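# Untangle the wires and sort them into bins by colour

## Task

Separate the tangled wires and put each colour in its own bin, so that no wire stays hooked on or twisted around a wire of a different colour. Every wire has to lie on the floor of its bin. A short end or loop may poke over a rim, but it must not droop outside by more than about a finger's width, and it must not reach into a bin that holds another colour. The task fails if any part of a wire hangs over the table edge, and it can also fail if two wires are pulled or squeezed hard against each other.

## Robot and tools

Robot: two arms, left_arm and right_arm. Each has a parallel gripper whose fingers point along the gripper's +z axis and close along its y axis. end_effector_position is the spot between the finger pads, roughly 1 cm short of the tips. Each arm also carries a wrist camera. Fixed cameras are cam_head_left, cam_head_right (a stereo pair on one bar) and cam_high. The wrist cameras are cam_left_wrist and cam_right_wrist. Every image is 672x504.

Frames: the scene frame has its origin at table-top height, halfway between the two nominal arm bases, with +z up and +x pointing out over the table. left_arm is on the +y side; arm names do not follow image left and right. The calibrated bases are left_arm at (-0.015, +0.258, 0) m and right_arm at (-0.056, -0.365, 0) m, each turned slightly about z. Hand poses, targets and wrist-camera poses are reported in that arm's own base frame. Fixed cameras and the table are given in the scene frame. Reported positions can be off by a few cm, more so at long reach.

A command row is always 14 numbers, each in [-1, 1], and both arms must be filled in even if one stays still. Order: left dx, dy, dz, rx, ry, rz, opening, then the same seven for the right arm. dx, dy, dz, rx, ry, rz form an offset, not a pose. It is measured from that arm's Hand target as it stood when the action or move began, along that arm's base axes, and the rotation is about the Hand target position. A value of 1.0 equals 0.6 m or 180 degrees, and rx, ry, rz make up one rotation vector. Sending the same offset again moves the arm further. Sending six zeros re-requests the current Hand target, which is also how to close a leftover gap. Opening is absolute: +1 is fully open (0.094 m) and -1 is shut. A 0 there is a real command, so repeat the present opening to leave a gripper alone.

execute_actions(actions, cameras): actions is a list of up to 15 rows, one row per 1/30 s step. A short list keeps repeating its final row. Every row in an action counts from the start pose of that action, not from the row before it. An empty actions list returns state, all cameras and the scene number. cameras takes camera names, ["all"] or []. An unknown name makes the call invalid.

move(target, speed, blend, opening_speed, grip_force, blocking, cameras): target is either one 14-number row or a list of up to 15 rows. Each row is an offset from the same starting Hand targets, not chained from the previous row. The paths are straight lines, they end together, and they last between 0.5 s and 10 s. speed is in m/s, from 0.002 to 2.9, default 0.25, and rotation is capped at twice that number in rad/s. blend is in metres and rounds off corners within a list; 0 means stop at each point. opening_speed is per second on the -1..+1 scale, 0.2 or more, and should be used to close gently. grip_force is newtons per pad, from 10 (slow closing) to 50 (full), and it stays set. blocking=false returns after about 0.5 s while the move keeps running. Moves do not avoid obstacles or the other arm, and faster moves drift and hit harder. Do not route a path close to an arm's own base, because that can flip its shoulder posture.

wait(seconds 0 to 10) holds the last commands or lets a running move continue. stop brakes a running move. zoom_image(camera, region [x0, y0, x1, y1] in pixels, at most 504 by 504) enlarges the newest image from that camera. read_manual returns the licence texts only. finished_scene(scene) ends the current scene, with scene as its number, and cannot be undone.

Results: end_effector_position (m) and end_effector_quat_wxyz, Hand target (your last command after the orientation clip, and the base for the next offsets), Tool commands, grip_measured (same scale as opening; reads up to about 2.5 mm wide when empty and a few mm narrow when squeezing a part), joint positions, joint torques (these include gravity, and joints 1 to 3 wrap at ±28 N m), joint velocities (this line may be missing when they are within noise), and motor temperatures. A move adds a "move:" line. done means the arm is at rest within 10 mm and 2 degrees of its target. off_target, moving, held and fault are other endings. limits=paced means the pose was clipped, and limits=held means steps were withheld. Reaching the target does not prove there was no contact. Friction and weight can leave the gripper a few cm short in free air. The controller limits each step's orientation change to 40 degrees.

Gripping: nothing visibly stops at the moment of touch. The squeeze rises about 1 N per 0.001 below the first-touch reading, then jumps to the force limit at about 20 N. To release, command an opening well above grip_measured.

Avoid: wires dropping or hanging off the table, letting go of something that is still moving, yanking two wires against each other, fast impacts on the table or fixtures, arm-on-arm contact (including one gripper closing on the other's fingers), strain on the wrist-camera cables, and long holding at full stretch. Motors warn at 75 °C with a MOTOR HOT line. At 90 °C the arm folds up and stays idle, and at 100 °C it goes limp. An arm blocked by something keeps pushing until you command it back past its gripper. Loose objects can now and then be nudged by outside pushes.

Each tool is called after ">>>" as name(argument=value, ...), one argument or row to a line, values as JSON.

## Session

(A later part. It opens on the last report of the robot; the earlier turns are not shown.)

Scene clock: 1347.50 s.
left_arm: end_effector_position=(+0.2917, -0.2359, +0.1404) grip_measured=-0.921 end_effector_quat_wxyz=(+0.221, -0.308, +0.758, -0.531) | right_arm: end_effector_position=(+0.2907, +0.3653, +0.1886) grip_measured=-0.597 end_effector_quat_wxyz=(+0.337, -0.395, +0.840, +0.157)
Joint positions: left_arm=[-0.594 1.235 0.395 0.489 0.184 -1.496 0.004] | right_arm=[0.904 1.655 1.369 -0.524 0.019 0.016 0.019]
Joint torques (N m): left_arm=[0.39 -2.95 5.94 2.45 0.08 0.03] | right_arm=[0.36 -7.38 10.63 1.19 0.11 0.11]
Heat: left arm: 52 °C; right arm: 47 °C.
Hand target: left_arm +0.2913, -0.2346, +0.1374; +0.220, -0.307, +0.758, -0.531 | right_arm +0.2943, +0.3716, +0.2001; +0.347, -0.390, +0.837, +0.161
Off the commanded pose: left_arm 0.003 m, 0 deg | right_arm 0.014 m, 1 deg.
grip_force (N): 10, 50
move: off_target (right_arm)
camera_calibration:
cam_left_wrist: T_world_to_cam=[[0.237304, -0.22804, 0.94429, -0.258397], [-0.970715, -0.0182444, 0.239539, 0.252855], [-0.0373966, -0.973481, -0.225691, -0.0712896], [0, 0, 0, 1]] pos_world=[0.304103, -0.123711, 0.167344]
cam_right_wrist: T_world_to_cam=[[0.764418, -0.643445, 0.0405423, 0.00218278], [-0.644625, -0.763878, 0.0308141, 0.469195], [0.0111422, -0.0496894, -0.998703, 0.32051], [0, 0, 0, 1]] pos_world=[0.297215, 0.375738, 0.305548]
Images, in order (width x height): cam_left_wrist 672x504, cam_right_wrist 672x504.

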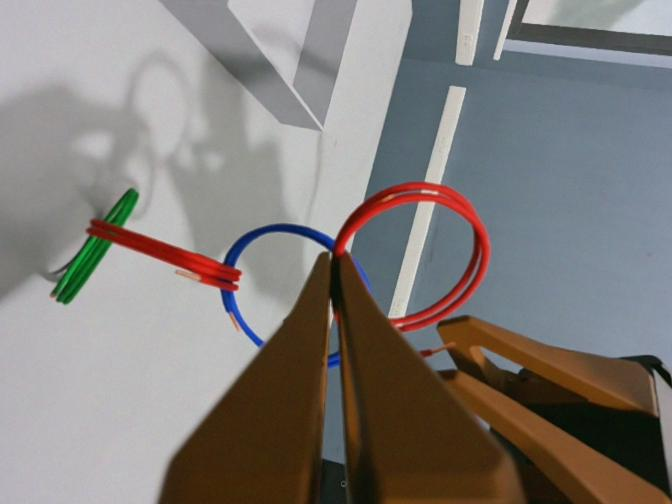

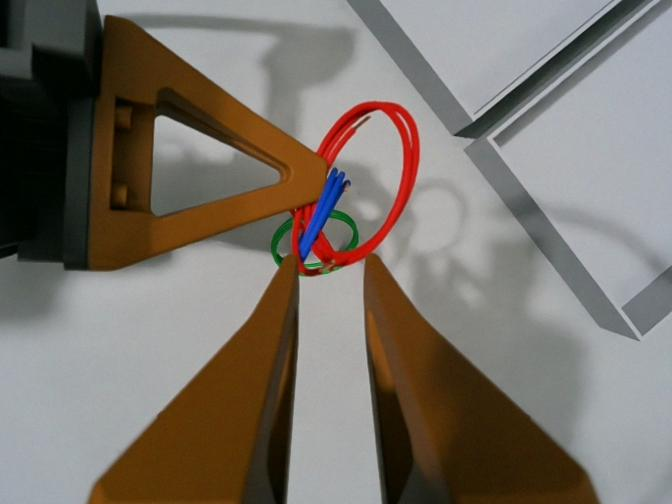

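>>> execute_actions(
  actions=[],
)

Scene clock: 1372.13 s.
left_arm: end_effector_position=(+0.2917, -0.2359, +0.1404) grip_measured=-0.921 end_effector_quat_wxyz=(+0.221, -0.308, +0.758, -0.531) | right_arm: end_effector_position=(+0.2907, +0.3653, +0.1886) grip_measured=-0.597 end_effector_quat_wxyz=(+0.337, -0.395, +0.840, +0.157)
Joint positions: left_arm=[-0.594 1.235 0.395 0.489 0.184 -1.496 0.004] | right_arm=[0.904 1.655 1.369 -0.524 0.019 0.016 0.019]
Joint velocities: within noise
Joint torques (N m): left_arm=[0.38 -2.95 5.94 2.45 0.07 0.04] | right_arm=[0.4 -7.21 10.43 1.23 0.14 0.1]
Motor temperatures (°C): left_arm=[30 35 36 53 28 28 29] | right_arm=[30 33 38 47 31 29 28]
Heat: left arm: 53 °C; right arm: 47 °C.
Hand target: left_arm +0.2913, -0.2346, +0.1374; +0.220, -0.307, +0.758, -0.531 | right_arm +0.2943, +0.3716, +0.2001; +0.347, -0.390, +0.837, +0.161
Tool commands: left_gripper/opening=-1.0 right_gripper/opening=-0.6
Off the commanded pose: left_arm 0.003 m, 0 deg | right_arm 0.014 m, 1 deg.
grip_force (N): 10, 50
camera_calibration:
cam_left_wrist: T_world_to_cam=[[0.237304, -0.22804, 0.94429, -0.258397], [-0.970715, -0.0182444, 0.239539, 0.252855], [-0.0373966, -0.973481, -0.225691, -0.0712896], [0, 0, 0, 1]] pos_world=[0.304103, -0.123711, 0.167344]
cam_right_wrist: T_world_to_cam=[[0.764418, -0.643445, 0.0405423, 0.00218278], [-0.644625, -0.763878, 0.0308141, 0.469195], [0.0111422, -0.0496894, -0.998703, 0.32051], [0, 0, 0, 1]] pos_world=[0.297215, 0.375738, 0.305548]

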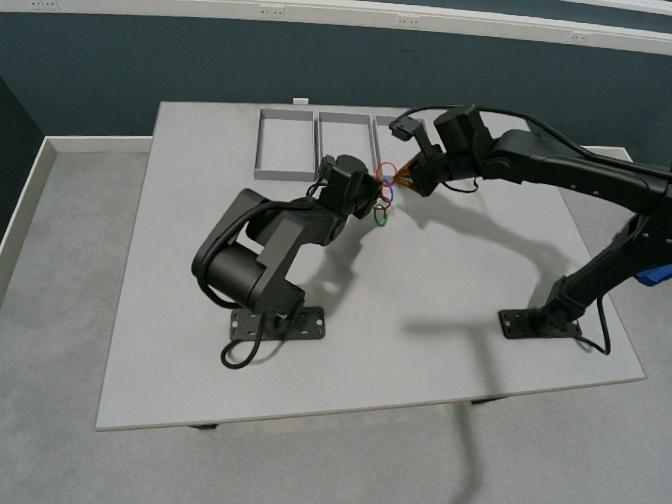

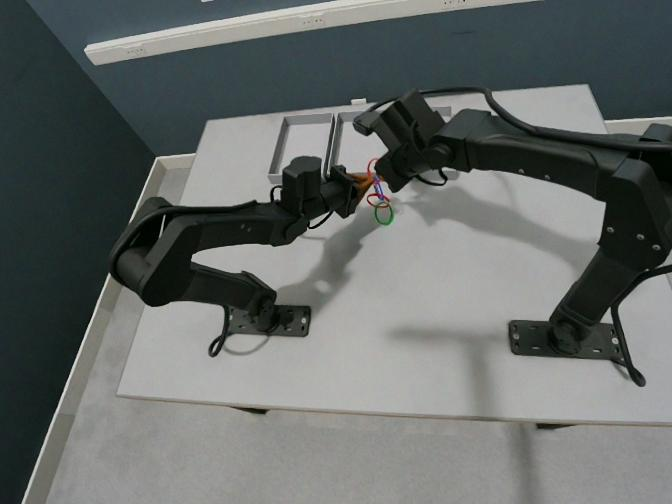

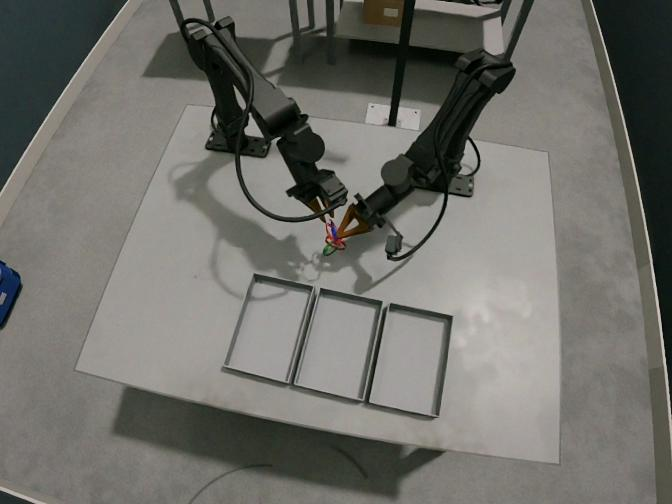

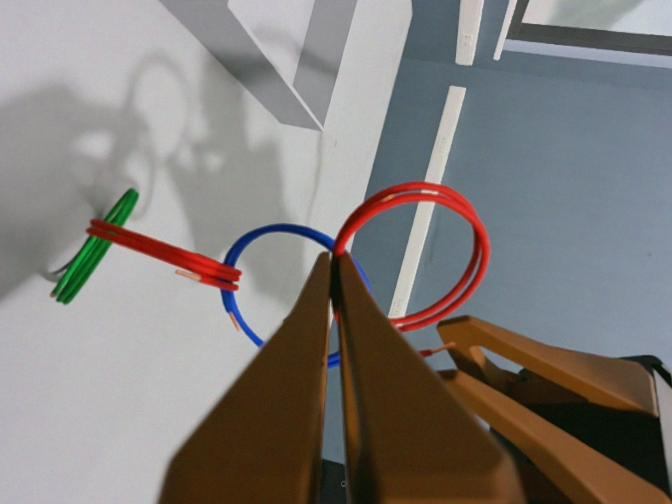

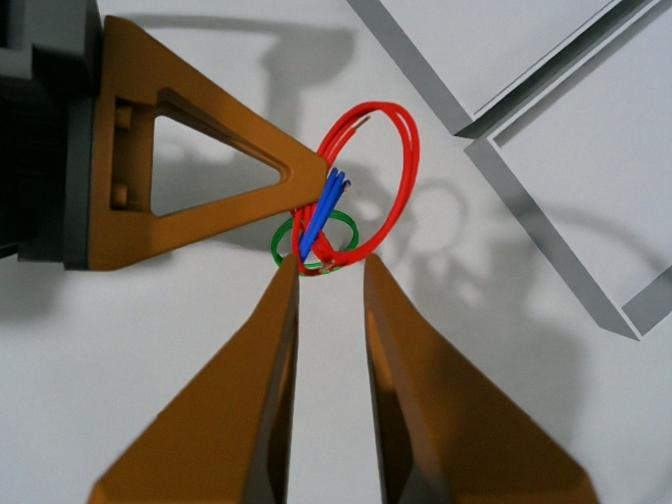

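>>> zoom_image(
  camera="cam_right_wrist",
  region=[270, 90, 430, 300],
)

>>> zoom_image(
  camera="cam_left_wrist",
  region=[300, 170, 500, 400],
)

Scaled by 2.400 from the camera's 672x504 image, which has a finer 960x720 frame.

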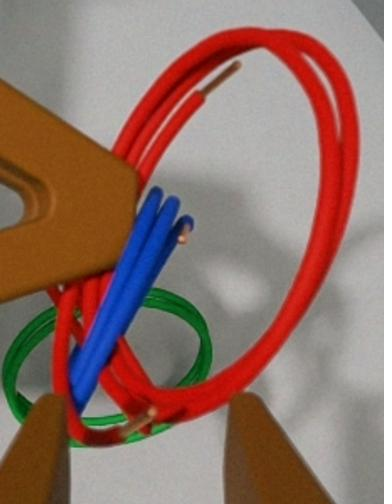

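Scaled by 2.191 from the camera's 672x504 image, which has a finer 960x720 frame.

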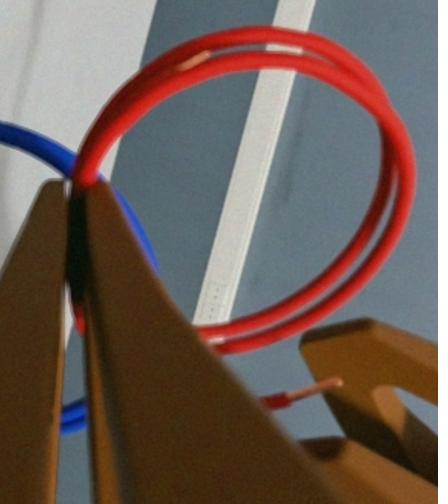

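>>> move(
  target=[0,0,0,0,0,0,-1.0,0,0,0,0,0,0,-0.8],
  grip_force=[10, 12],
  opening_speed=0.3,
  cameras=["cam_left_wrist", "cam_right_wrist"],
)

Scene clock: 1437.30 s.
left_arm: end_effector_position=(+0.2918, -0.2359, +0.1405) grip_measured=-0.921 end_effector_quat_wxyz=(+0.221, -0.308, +0.757, -0.531) | right_arm: end_effector_position=(+0.2907, +0.3653, +0.1886) grip_measured=-0.797 end_effector_quat_wxyz=(+0.337, -0.395, +0.840, +0.157)
Joint positions: left_arm=[-0.594 1.235 0.395 0.489 0.184 -1.496 0.004] | right_arm=[0.904 1.655 1.369 -0.524 0.019 0.016 0.01]
Joint torques (N m): left_arm=[0.39 -2.93 5.94 2.46 0.08 0.03] | right_arm=[0.46 -7.17 10.59 1.2 0.09 0.09]
Heat: left arm: 54 °C; right arm: 46 °C.
Hand target: left_arm +0.2913, -0.2346, +0.1375; +0.220, -0.307, +0.758, -0.531 | right_arm +0.2943, +0.3716, +0.2001; +0.347, -0.390, +0.837, +0.161
Off the commanded pose: left_arm 0.003 m, 0 deg | right_arm 0.014 m, 1 deg.
grip_force (N): 10, 12
move: off_target (right_arm)
camera_calibration:
cam_left_wrist: T_world_to_cam=[[0.237013, -0.227865, 0.944406, -0.258401], [-0.970787, -0.0181293, 0.239259, 0.252913], [-0.0373973, -0.973524, -0.225505, -0.0713028], [0, 0, 0, 1]] pos_world=[0.304102, -0.12371, 0.167445]
cam_right_wrist: T_world_to_cam=[[0.764418, -0.643445, 0.0405423, 0.00218278], [-0.644625, -0.763878, 0.0308141, 0.469195], [0.0111422, -0.0496894, -0.998703, 0.32051], [0, 0, 0, 1]] pos_world=[0.297215, 0.375738, 0.305548]
Images, in order (width x height): cam_left_wrist 672x504, cam_right_wrist 672x504.

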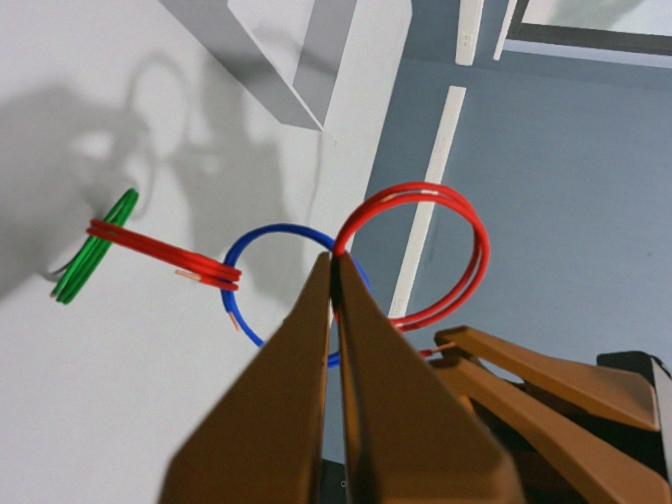

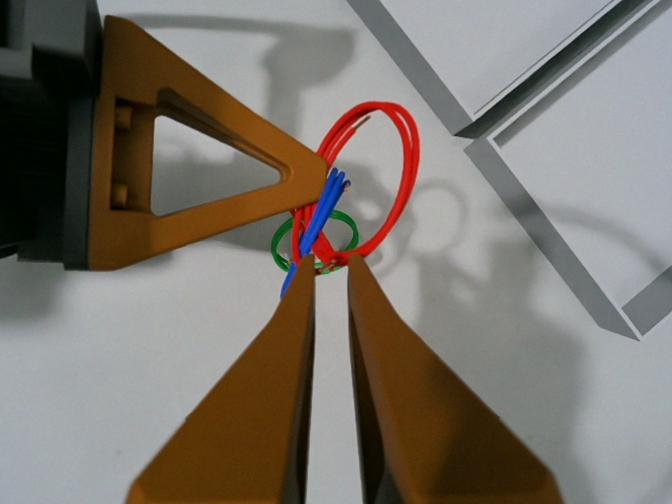

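>>> zoom_image(
  camera="cam_right_wrist",
  region=[270, 210, 390, 300],
)

>>> zoom_image(
  camera="cam_left_wrist",
  region=[380, 280, 500, 400],
)

Scaled by 4.200 from the camera's 672x504 image, which has a finer 960x720 frame.

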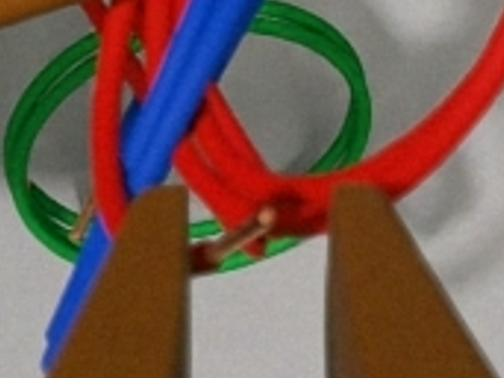

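Scaled by 4.200 from the camera's 672x504 image, which has a finer 960x720 frame.

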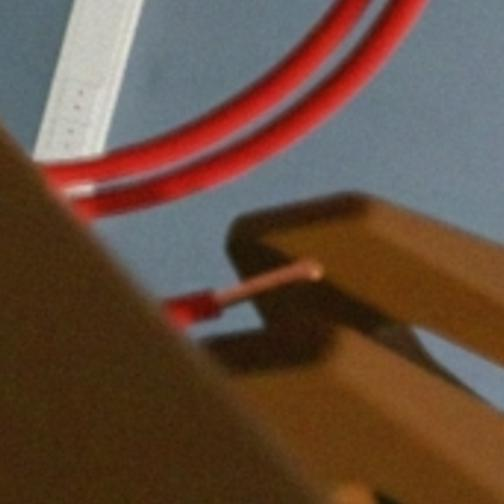

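>>> move(
  target=[0,0,0,0,0,0,-1.0,0,0,0,0,0,0,-1.0],
  opening_speed=0.2,
  cameras=["cam_left_wrist", "cam_right_wrist"],
)

>>> zoom_image(
  camera="cam_right_wrist",
  region=[270, 210, 390, 300],
)

>>> zoom_image(
  camera="cam_left_wrist",
  region=[380, 280, 500, 400],
)

Scene clock: 1451.70 s.
left_arm: end_effector_position=(+0.2918, -0.2359, +0.1405) grip_measured=-0.921 end_effector_quat_wxyz=(+0.221, -0.308, +0.757, -0.531) | right_arm: end_effector_position=(+0.2907, +0.3653, +0.1886) grip_measured=-0.971 end_effector_quat_wxyz=(+0.337, -0.395, +0.840, +0.157)
Joint positions: left_arm=[-0.594 1.235 0.395 0.489 0.184 -1.497 0.004] | right_arm=[0.904 1.655 1.369 -0.524 0.019 0.016 0.001]
Joint torques (N m): left_arm=[0.38 -2.95 5.94 2.45 0.09 0.04] | right_arm=[0.4 -7.1 10.59 1.22 0.1 0.06]
Motor temperatures (°C): left_arm=[30 35 36 55 28 28 29] | right_arm=[30 33 39 46 31 29 28]
Heat: left arm: 55 °C; right arm: 46 °C.
Hand target: left_arm +0.2913, -0.2346, +0.1375; +0.220, -0.307, +0.758, -0.531 | right_arm +0.2943, +0.3716, +0.2001; +0.347, -0.390, +0.837, +0.161
Off the commanded pose: left_arm 0.003 m, 0 deg | right_arm 0.014 m, 1 deg.
grip_force (N): 10, 12
move: off_target (right_arm)
camera_calibration:
cam_left_wrist: T_world_to_cam=[[0.237318, -0.227535, 0.944409, -0.258361], [-0.970716, -0.0182194, 0.239539, 0.252858], [-0.0372971, -0.973599, -0.225196, -0.071416], [0, 0, 0, 1]] pos_world=[0.304103, -0.12371, 0.167346]
cam_right_wrist: T_world_to_cam=[[0.764418, -0.643445, 0.0405423, 0.00218278], [-0.644625, -0.763878, 0.0308141, 0.469195], [0.0111422, -0.0496894, -0.998703, 0.32051], [0, 0, 0, 1]] pos_world=[0.297215, 0.375738, 0.305548]
Images, in order (width x height): cam_left_wrist 672x504, cam_right_wrist 672x504.

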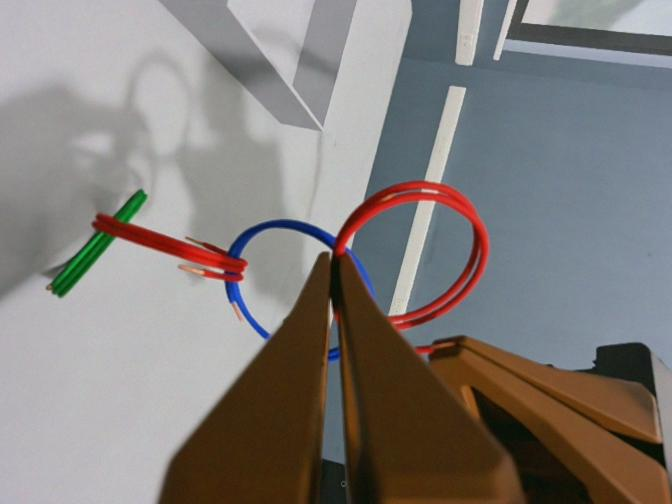

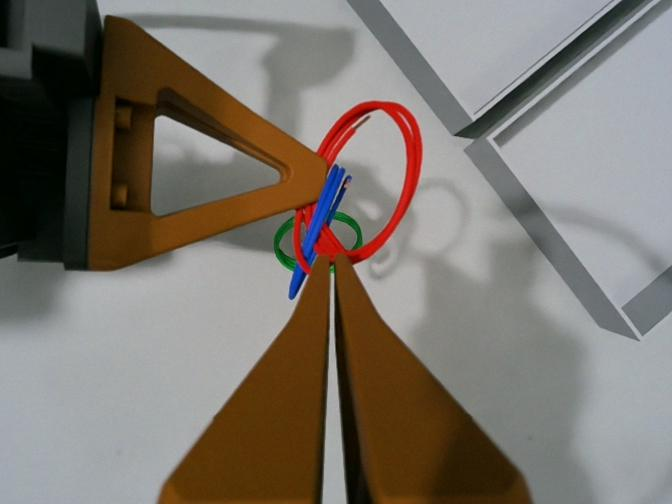

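Scaled by 4.200 from the camera's 672x504 image, which has a finer 960x720 frame.

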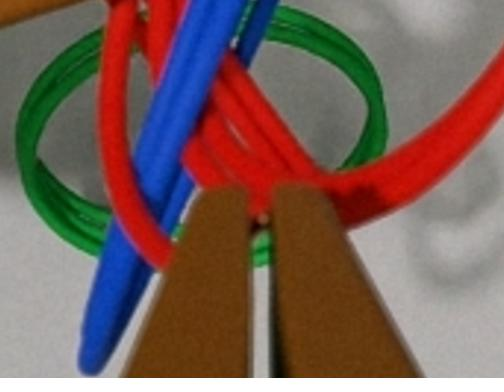

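Scaled by 4.200 from the camera's 672x504 image, which has a finer 960x720 frame.

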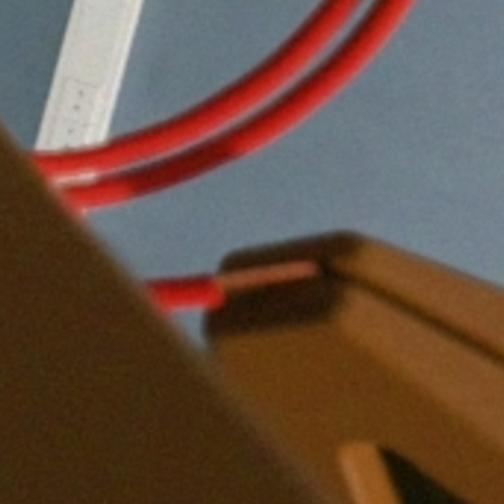

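>>> move(
  target=[0,0,0,0,0,0,-0.6,0,0,0,0,0,0,-1.0],
  opening_speed=0.2,
  grip_force=[10, 25],
  cameras=["cam_left_wrist", "cam_right_wrist"],
)

Scene clock: 1499.60 s.
left_arm: end_effector_position=(+0.2918, -0.2359, +0.1407) grip_measured=-0.603 end_effector_quat_wxyz=(+0.221, -0.308, +0.757, -0.532) | right_arm: end_effector_position=(+0.2908, +0.3652, +0.1886) grip_measured=-0.992 end_effector_quat_wxyz=(+0.337, -0.395, +0.840, +0.157)
Joint positions: left_arm=[-0.594 1.235 0.395 0.491 0.184 -1.497 0.019] | right_arm=[0.904 1.655 1.369 -0.524 0.02 0.016 0]
Joint torques (N m): left_arm=[0.39 -2.99 5.91 2.45 0.08 0.04] | right_arm=[0.38 -7.1 10.56 1.23 0.06 0.09]
Motor temperatures (°C): left_arm=[30 35 36 55 28 28 29] | right_arm=[30 33 39 46 31 29 28]
Heat: left arm: 55 °C; right arm: 46 °C.
Hand target: left_arm +0.2913, -0.2346, +0.1375; +0.220, -0.307, +0.758, -0.531 | right_arm +0.2943, +0.3716, +0.2001; +0.347, -0.390, +0.837, +0.161
Off the commanded pose: left_arm 0.004 m, 0 deg | right_arm 0.014 m, 1 deg.
grip_force (N): 10, 25
move: off_target (right_arm)
camera_calibration:
cam_left_wrist: T_world_to_cam=[[0.23642, -0.226942, 0.944777, -0.258312], [-0.970942, -0.0180555, 0.238631, 0.253144], [-0.0370969, -0.973741, -0.224616, -0.0716384], [0, 0, 0, 1]] pos_world=[0.304201, -0.123808, 0.167548]
cam_right_wrist: T_world_to_cam=[[0.764085, -0.643804, 0.0411175, 0.0020996], [-0.645012, -0.76355, 0.0308446, 0.469165], [0.0115374, -0.0500892, -0.998678, 0.32053], [0, 0, 0, 1]] pos_world=[0.297315, 0.375638, 0.305549]
Images, in order (width x height): cam_left_wrist 672x504, cam_right_wrist 672x504.

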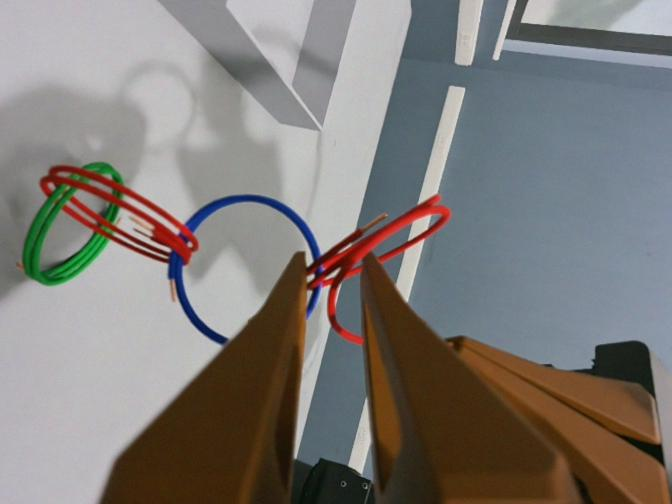

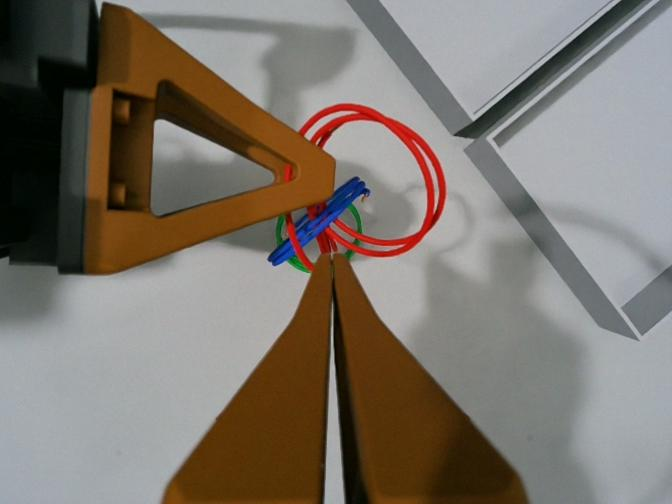

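>>> zoom_image(
  camera="cam_right_wrist",
  region=[250, 90, 460, 290],
)

>>> zoom_image(
  camera="cam_left_wrist",
  region=[260, 170, 480, 370],
)

Scaled by 2.400 from the camera's 672x504 image, which has a finer 960x720 frame.

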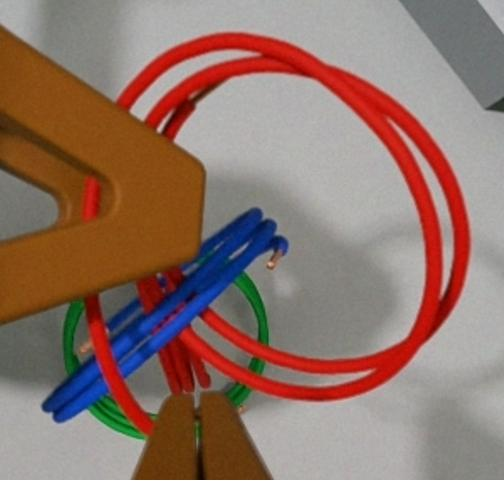

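Scaled by 2.291 from the camera's 672x504 image, which has a finer 960x720 frame.

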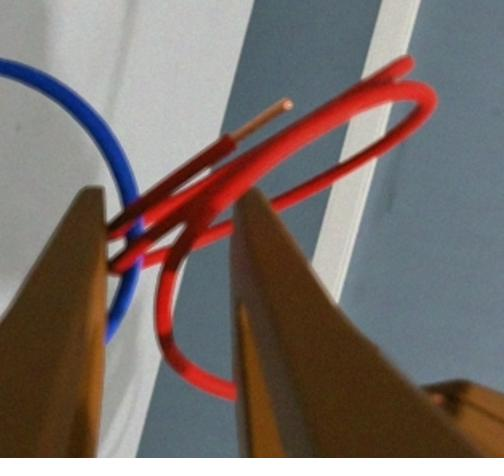

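>>> zoom_image(
  camera="cam_left_wrist",
  region=[290, 230, 380, 320],
)

>>> zoom_image(
  camera="cam_right_wrist",
  region=[260, 160, 370, 280],
)

Scaled by 5.600 from the camera's 672x504 image, which has a finer 960x720 frame.

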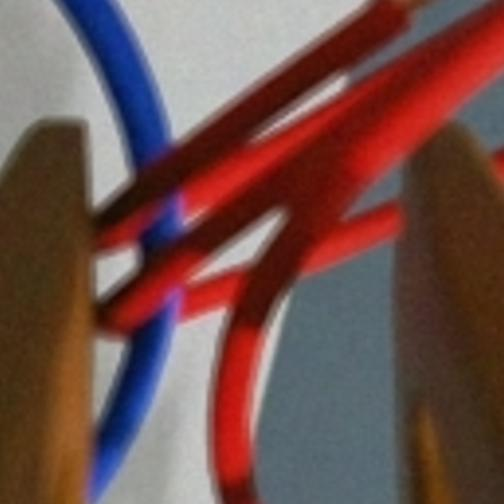

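Scaled by 4.200 from the camera's 672x504 image, which has a finer 960x720 frame.

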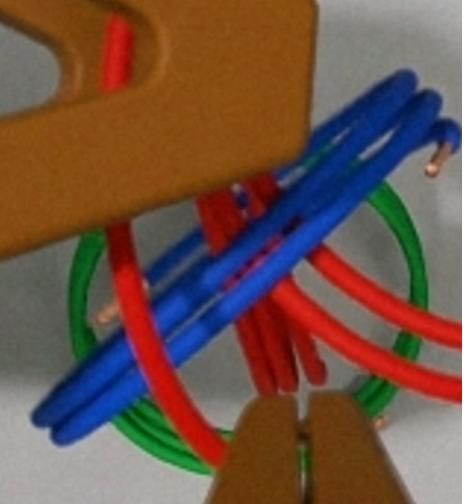

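>>> move(
  target=[-0.0883,0.0892,0.0448,0,0,0,-0.6,0,0,0,0,0,0,-1.0],
  speed=0.06,
  cameras=["cam_left_wrist", "cam_right_wrist"],
)

Scene clock: 1553.00 s.
left_arm: end_effector_position=(+0.2406, -0.1828, +0.1653) grip_measured=-0.603 end_effector_quat_wxyz=(+0.218, -0.313, +0.757, -0.531) | right_arm: end_effector_position=(+0.2908, +0.3652, +0.1886) grip_measured=-0.992 end_effector_quat_wxyz=(+0.337, -0.395, +0.840, +0.157)
Joint positions: left_arm=[-0.482 0.722 0.317 0.041 0.289 -1.466 0.019] | right_arm=[0.904 1.655 1.369 -0.524 0.02 0.016 0]
Joint torques (N m): left_arm=[0.38 -1.47 6.87 2.21 0.11 0.12] | right_arm=[0.42 -7.08 10.51 1.21 0.08 0.05]
Motor temperatures (°C): left_arm=[30 34 36 55 28 28 29] | right_arm=[30 33 39 46 31 29 28]
Heat: left arm: 55 °C; right arm: 46 °C.
Hand target: left_arm +0.2383, -0.1812, +0.1645; +0.220, -0.307, +0.758, -0.532 | right_arm +0.2943, +0.3716, +0.2001; +0.347, -0.390, +0.837, +0.161
Off the commanded pose: left_arm 0.003 m, 1 deg | right_arm 0.014 m, 1 deg.
grip_force (N): 10, 25
move: off_target (right_arm)
camera_calibration:
cam_left_wrist: T_world_to_cam=[[0.246886, -0.222512, 0.943152, -0.258766], [-0.968386, -0.0207827, 0.248588, 0.19576], [-0.0357127, -0.974708, -0.220609, -0.0173306], [0, 0, 0, 1]] pos_world=[0.252838, -0.0704025, 0.191569]
cam_right_wrist: T_world_to_cam=[[0.764085, -0.643804, 0.0411175, 0.0020996], [-0.645012, -0.76355, 0.0308446, 0.469165], [0.0115374, -0.0500892, -0.998678, 0.32053], [0, 0, 0, 1]] pos_world=[0.297315, 0.375638, 0.305549]
Images, in order (width x height): cam_left_wrist 672x504, cam_right_wrist 672x504.

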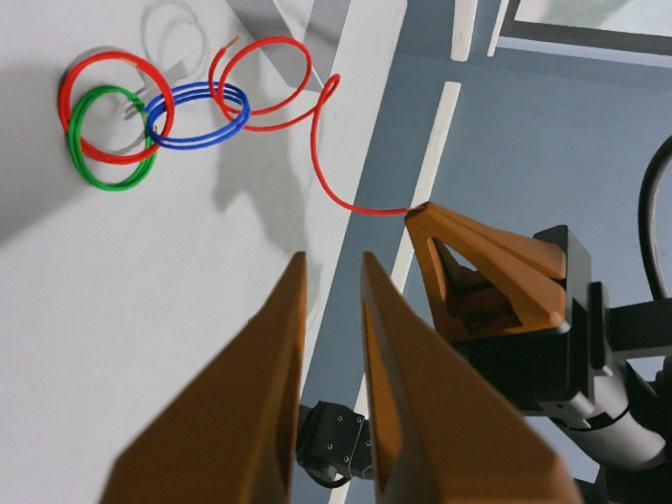

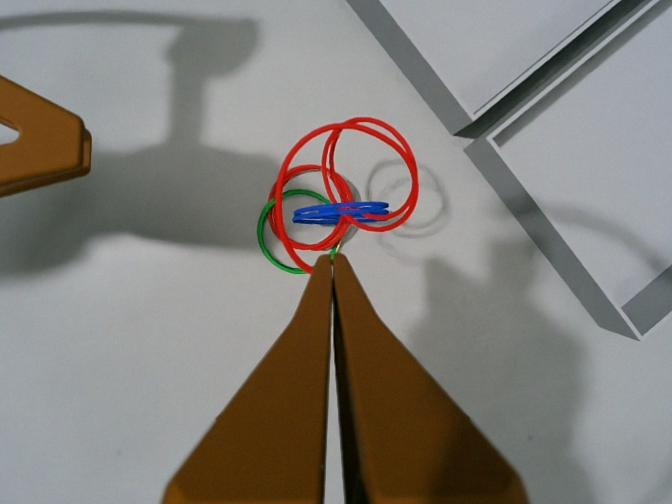

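>>> zoom_image(
  camera="cam_left_wrist",
  region=[40, 0, 440, 240],
)

>>> zoom_image(
  camera="cam_right_wrist",
  region=[240, 100, 440, 290],
)

Scaled by 1.260 from the camera's 672x504 image, which has a finer 960x720 frame.

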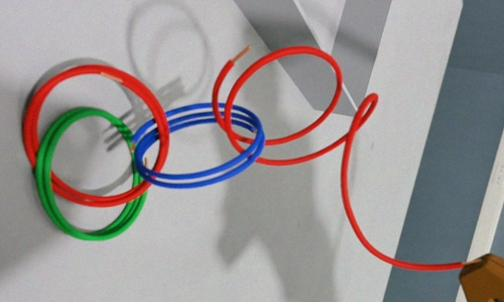

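Scaled by 2.520 from the camera's 672x504 image, which has a finer 960x720 frame.

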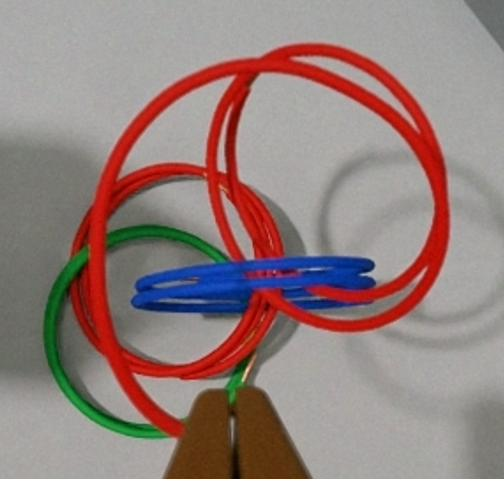

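>>> move(
  target=[0,0,0,0,0,0,-0.6,0,0,0.1667,0,0,0,-1.0],
  speed=0.05,
  cameras=["cam_left_wrist", "cam_right_wrist"],
)

Scene clock: 1628.33 s.
left_arm: end_effector_position=(+0.2406, -0.1827, +0.1651) grip_measured=-0.603 end_effector_quat_wxyz=(+0.217, -0.313, +0.757, -0.531) | right_arm: end_effector_position=(+0.2930, +0.3680, +0.2895) grip_measured=-0.992 end_effector_quat_wxyz=(+0.337, -0.395, +0.840, +0.157)
Joint positions: left_arm=[-0.482 0.722 0.317 0.04 0.289 -1.466 0.019] | right_arm=[0.904 1.732 1.863 -0.94 0.02 0.016 0]
Joint torques (N m): left_arm=[0.36 -1.5 6.89 2.2 0.11 0.12] | right_arm=[0.35 -7.43 10.04 1.25 0.09 0.08]
Heat: left arm: 54 °C; right arm: 45 °C.
Hand target: left_arm +0.2382, -0.1812, +0.1645; +0.220, -0.307, +0.758, -0.531 | right_arm +0.2943, +0.3716, +0.2999; +0.347, -0.390, +0.837, +0.161
Off the commanded pose: left_arm 0.003 m, 1 deg | right_arm 0.011 m, 1 deg.
grip_force (N): 10, 25
move: off_target (right_arm)
camera_calibration:
cam_left_wrist: T_world_to_cam=[[0.247493, -0.222906, 0.9429, -0.25871], [-0.968228, -0.020928, 0.249193, 0.195646], [-0.0358136, -0.974615, -0.221003, -0.0172683], [0, 0, 0, 1]] pos_world=[0.25284, -0.0704034, 0.191367]
cam_right_wrist: T_world_to_cam=[[0.763998, -0.643913, 0.0410311, -0.00173634], [-0.645099, -0.763536, 0.0293424, 0.470037], [0.0124347, -0.0488866, -0.998727, 0.420704], [0, 0, 0, 1]] pos_world=[0.299316, 0.378339, 0.406447]
Images, in order (width x height): cam_left_wrist 672x504, cam_right_wrist 672x504.

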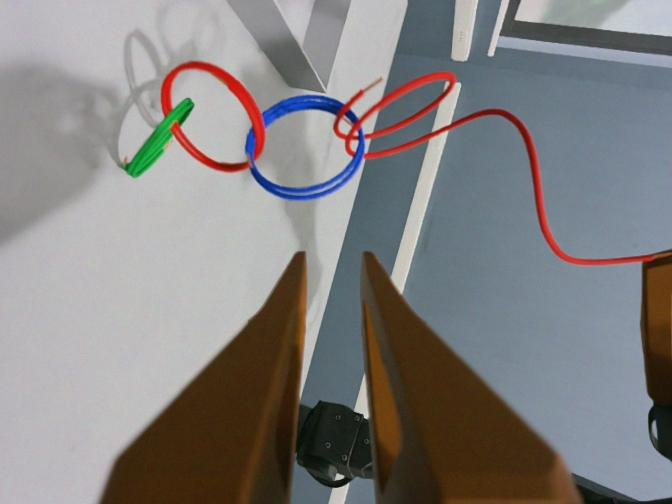

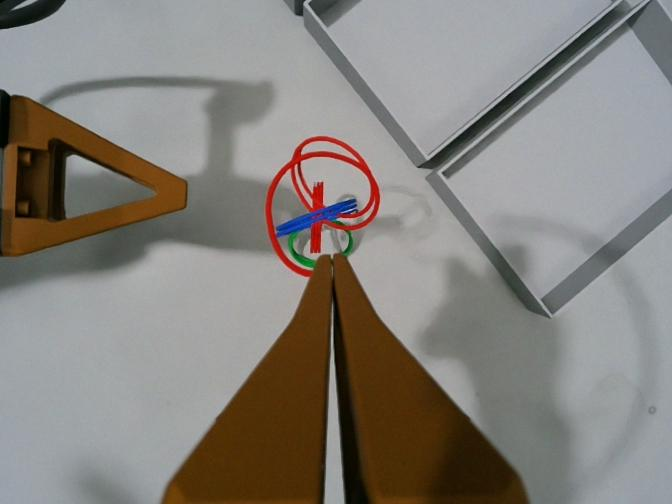

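>>> move(
  target=[-0.067,-0.0397,-0.0492,0.3346,-0.35,-0.0728,-0.4,0,0,0,0,0,0,-1.0],
  speed=0.25,
  cameras=["cam_left_wrist", "cam_right_wrist", "cam_high"],
)

Scene clock: 1668.23 s.
left_arm: end_effector_position=(+0.1983, -0.2072, +0.1372) grip_measured=-0.403 end_effector_quat_wxyz=(+0.619, +0.228, +0.725, -0.200) | right_arm: end_effector_position=(+0.2930, +0.3679, +0.2894) grip_measured=-0.992 end_effector_quat_wxyz=(+0.337, -0.395, +0.840, +0.157)
Joint positions: left_arm=[-1.109 0.743 0.008 0.559 -0.485 -0.091 0.028] | right_arm=[0.904 1.732 1.863 -0.94 0.02 0.016 0]
Joint torques (N m): left_arm=[-0.58 0.51 6.24 2.4 -0.23 0.07] | right_arm=[0.43 -7.45 10.06 1.18 0.1 0.12]
Heat: left arm: 54 °C; right arm: 44 °C.
Hand target: left_arm +0.1981, -0.2050, +0.1349; +0.626, +0.226, +0.720, -0.197 | right_arm +0.2943, +0.3716, +0.2999; +0.347, -0.390, +0.837, +0.161
Off the commanded pose: left_arm 0.003 m, 1 deg | right_arm 0.011 m, 1 deg.
joint sent to its limit (left arm) — joint 3 (elbow), lower limit, where the elbow is as bent as it goes. The joint targets still meet the commanded pose.
grip_force (N): 10, 25
move: off_target (right_arm)
camera_calibration:
cam_left_wrist: T_world_to_cam=[[-0.582847, -0.81219, 0.0252317, -0.0589418], [-0.667954, 0.461194, -0.58407, 0.315822], [0.462739, -0.357277, -0.811311, 0.0611935], [0, 0, 0, 1]] pos_world=[0.148284, -0.171664, 0.235596]
cam_right_wrist: T_world_to_cam=[[0.764008, -0.643899, 0.0410712, -0.00176087], [-0.645091, -0.763528, 0.0297007, 0.469886], [0.0122347, -0.0491862, -0.998715, 0.420872], [0, 0, 0, 1]] pos_world=[0.299315, 0.378338, 0.406448]
Images, in order (width x height): cam_high 672x504, cam_left_wrist 672x504, cam_right_wrist 672x504.

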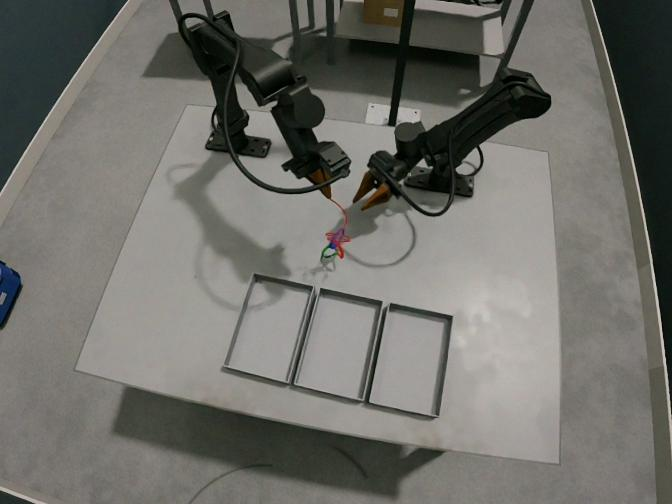

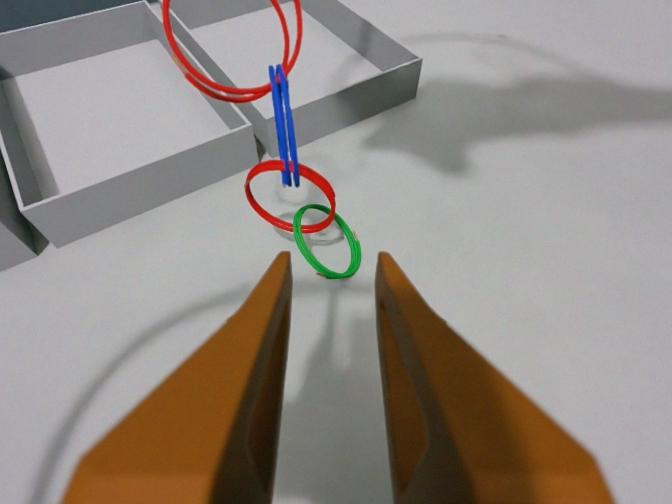

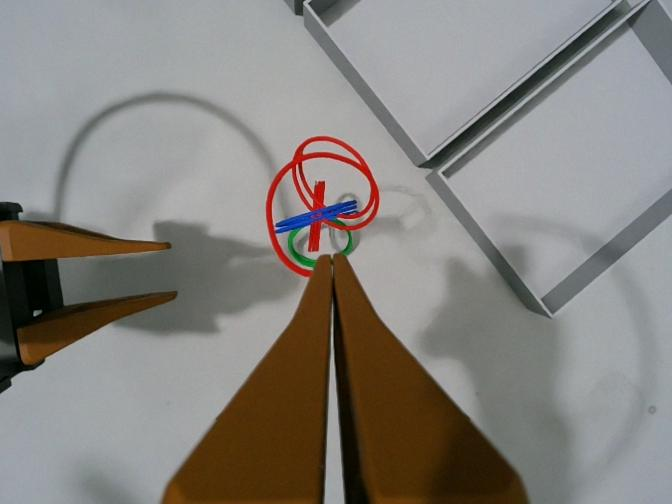

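>>> move(
  target=[0.0558,-0.0082,-0.016,0,0,0.0333,-0.4,0,0,0,0,0,0,-1.0],
  speed=0.1,
  cameras=["cam_left_wrist", "cam_right_wrist"],
)

Scene clock: 1691.30 s.
left_arm: end_effector_position=(+0.2261, -0.2091, +0.1176) grip_measured=-0.403 end_effector_quat_wxyz=(+0.626, +0.199, +0.735, -0.167) | right_arm: end_effector_position=(+0.2930, +0.3679, +0.2894) grip_measured=-0.992 end_effector_quat_wxyz=(+0.337, -0.395, +0.840, +0.157)
Joint positions: left_arm=[-1.037 1.199 0.008 1.006 -0.505 -0.087 0.028] | right_arm=[0.904 1.732 1.863 -0.94 0.02 0.016 0]
Joint torques (N m): left_arm=[0.39 -0.99 6.98 2.4 -0.22 0.06] | right_arm=[0.35 -7.42 9.96 1.23 0.1 0.08]
Heat: left arm: 54 °C; right arm: 44 °C.
Hand target: left_arm +0.2316, -0.2100, +0.1254; +0.636, +0.189, +0.730, -0.164 | right_arm +0.2943, +0.3716, +0.2999; +0.347, -0.390, +0.837, +0.161
Off the commanded pose: left_arm 0.010 m, 2 deg | right_arm 0.011 m, 1 deg.
grip_force (N): 10, 25
move: off_target (right_arm)
camera_calibration:
cam_left_wrist: T_world_to_cam=[[-0.507251, -0.861684, 0.0140248, -0.0699578], [-0.706432, 0.406428, -0.579457, 0.320441], [0.493608, -0.303838, -0.814882, 0.0363184], [0, 0, 0, 1]] pos_world=[0.172957, -0.179483, 0.216258]
cam_right_wrist: T_world_to_cam=[[0.764008, -0.643899, 0.0410712, -0.00176087], [-0.645091, -0.763528, 0.0297007, 0.469886], [0.0122347, -0.0491862, -0.998715, 0.420872], [0, 0, 0, 1]] pos_world=[0.299315, 0.378338, 0.406448]
Images, in order (width x height): cam_left_wrist 672x504, cam_right_wrist 672x504.

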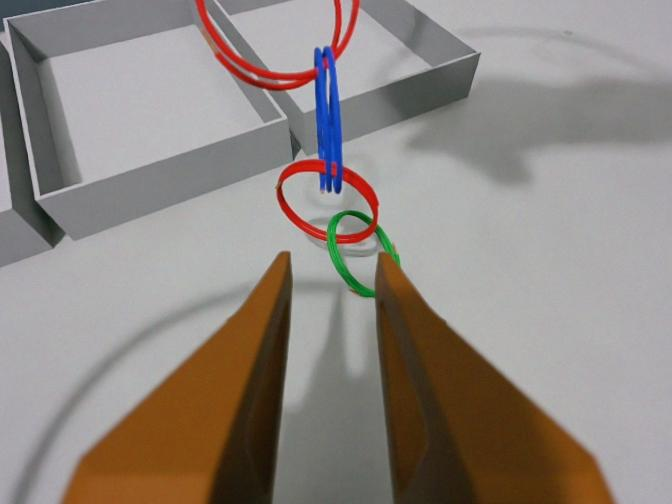

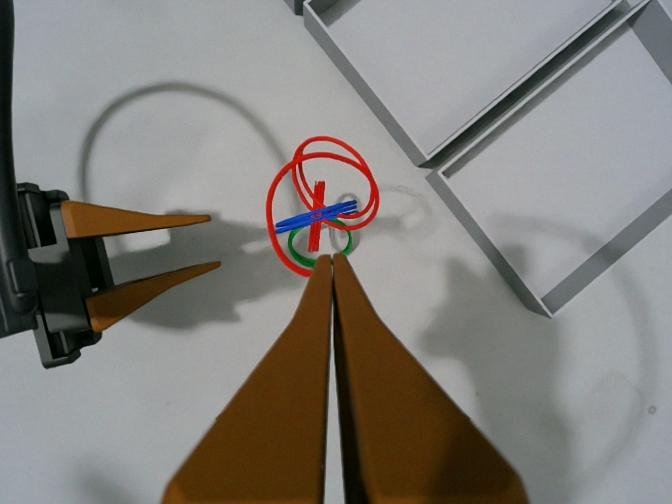

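>>> move(
  target=[0.0682,-0.0348,0.0057,0,0,0,-0.4,0,0,0,0,0,0,-1.0],
  speed=0.05,
  cameras=["cam_left_wrist", "cam_right_wrist"],
)

Scene clock: 1709.83 s.
left_arm: end_effector_position=(+0.2681, -0.2268, +0.1227) grip_measured=-0.403 end_effector_quat_wxyz=(+0.629, +0.190, +0.736, -0.161) | right_arm: end_effector_position=(+0.2930, +0.3679, +0.2894) grip_measured=-0.992 end_effector_quat_wxyz=(+0.337, -0.395, +0.840, +0.157)
Joint positions: left_arm=[-0.905 1.426 0.151 1.104 -0.396 -0.064 0.028] | right_arm=[0.904 1.732 1.863 -0.94 0.02 0.016 0]
Joint torques (N m): left_arm=[0.36 -2.41 6.68 2.44 -0.02 0.06] | right_arm=[0.38 -7.43 9.96 1.23 0.08 0.1]
Motor temperatures (°C): left_arm=[30 33 36 55 28 28 29] | right_arm=[30 35 38 44 31 29 28]
Heat: left arm: 55 °C; right arm: 44 °C.
Hand target: left_arm +0.2724, -0.2308, +0.1286; +0.635, +0.189, +0.731, -0.164 | right_arm +0.2943, +0.3716, +0.2999; +0.347, -0.390, +0.837, +0.161
Off the commanded pose: left_arm 0.009 m, 1 deg | right_arm 0.011 m, 1 deg.
grip_force (N): 10, 25
move: off_target (right_arm)
camera_calibration:
cam_left_wrist: T_world_to_cam=[[-0.488197, -0.872615, 0.0143946, -0.0715607], [-0.713513, 0.389579, -0.582346, 0.358742], [0.502556, -0.294571, -0.812813, 0.0139273], [0, 0, 0, 1]] pos_world=[0.214032, -0.198101, 0.221263]
cam_right_wrist: T_world_to_cam=[[0.764008, -0.643899, 0.0410712, -0.00176087], [-0.645091, -0.763528, 0.0297007, 0.469886], [0.0122347, -0.0491862, -0.998715, 0.420872], [0, 0, 0, 1]] pos_world=[0.299315, 0.378338, 0.406448]
Images, in order (width x height): cam_left_wrist 672x504, cam_right_wrist 672x504.

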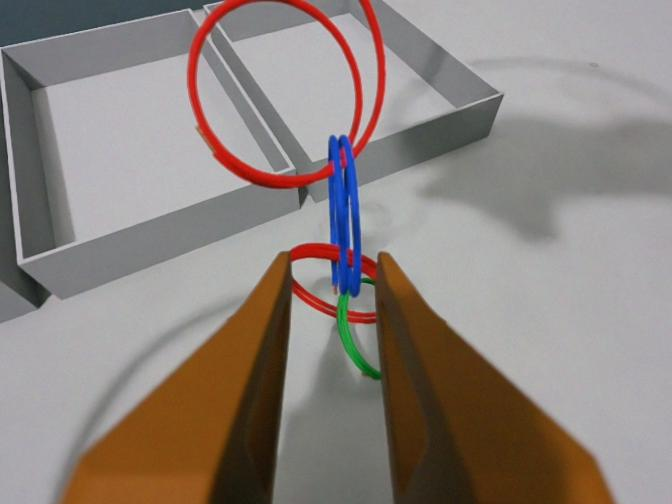

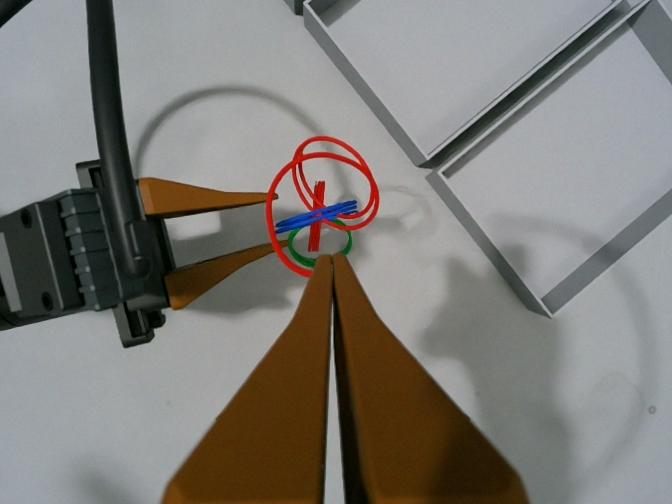

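>>> move(
  target=[0.0083,-0.0125,0,0,0,0,-0.4,0,0,0,0,0,0,-1.0],
  speed=0.05,
  cameras=["cam_left_wrist", "cam_right_wrist"],
)

>>> zoom_image(
  camera="cam_right_wrist",
  region=[230, 120, 410, 290],
)

Scene clock: 1727.63 s.
left_arm: end_effector_position=(+0.2736, -0.2338, +0.1230) grip_measured=-0.403 end_effector_quat_wxyz=(+0.629, +0.190, +0.736, -0.161) | right_arm: end_effector_position=(+0.2930, +0.3679, +0.2894) grip_measured=-0.992 end_effector_quat_wxyz=(+0.337, -0.395, +0.840, +0.157)
Joint positions: left_arm=[-0.905 1.467 0.183 1.114 -0.396 -0.064 0.028] | right_arm=[0.904 1.732 1.863 -0.94 0.02 0.016 0]
Joint torques (N m): left_arm=[0.08 -2.67 6.68 2.42 -0.05 0.06] | right_arm=[0.31 -7.32 10.03 1.2 0.11 0.08]
Heat: left arm: 54 °C; right arm: 43 °C.
Hand target: left_arm +0.2774, -0.2383, +0.1288; +0.636, +0.189, +0.730, -0.164 | right_arm +0.2943, +0.3716, +0.2999; +0.347, -0.390, +0.837, +0.161
Off the commanded pose: left_arm 0.008 m, 1 deg | right_arm 0.011 m, 1 deg.
grip_force (N): 10, 25
move: off_target (right_arm)
camera_calibration:
cam_left_wrist: T_world_to_cam=[[-0.488527, -0.872426, 0.0146608, -0.0748991], [-0.713281, 0.389621, -0.582602, 0.365473], [0.502565, -0.295074, -0.812625, 0.00927882], [0, 0, 0, 1]] pos_world=[0.219432, -0.205002, 0.221564]
cam_right_wrist: T_world_to_cam=[[0.764008, -0.643899, 0.0410712, -0.00176087], [-0.645091, -0.763528, 0.0297007, 0.469886], [0.0122347, -0.0491862, -0.998715, 0.420872], [0, 0, 0, 1]] pos_world=[0.299315, 0.378338, 0.406448]
Images, in order (width x height): cam_left_wrist 672x504, cam_right_wrist 672x504.

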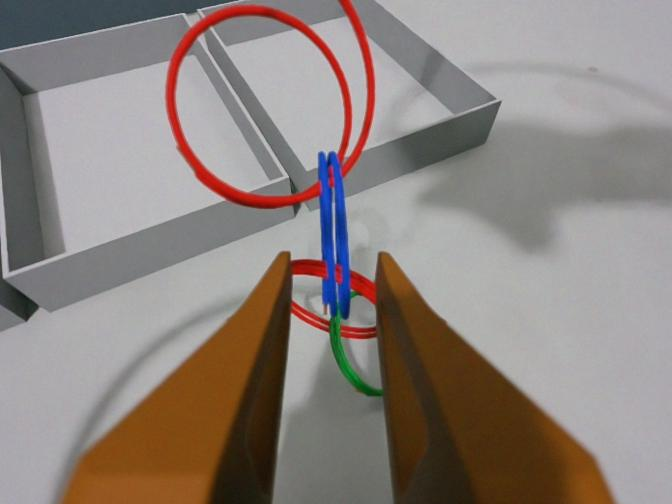

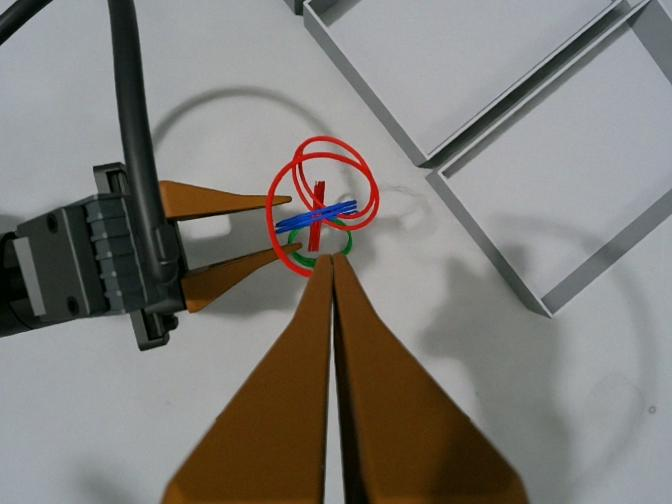

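Scaled by 2.800 from the camera's 672x504 image, which has a finer 960x720 frame.

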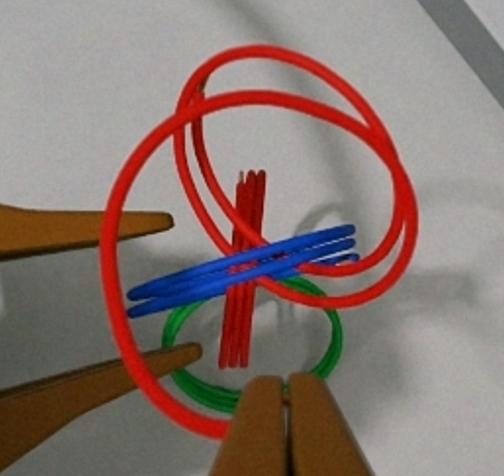

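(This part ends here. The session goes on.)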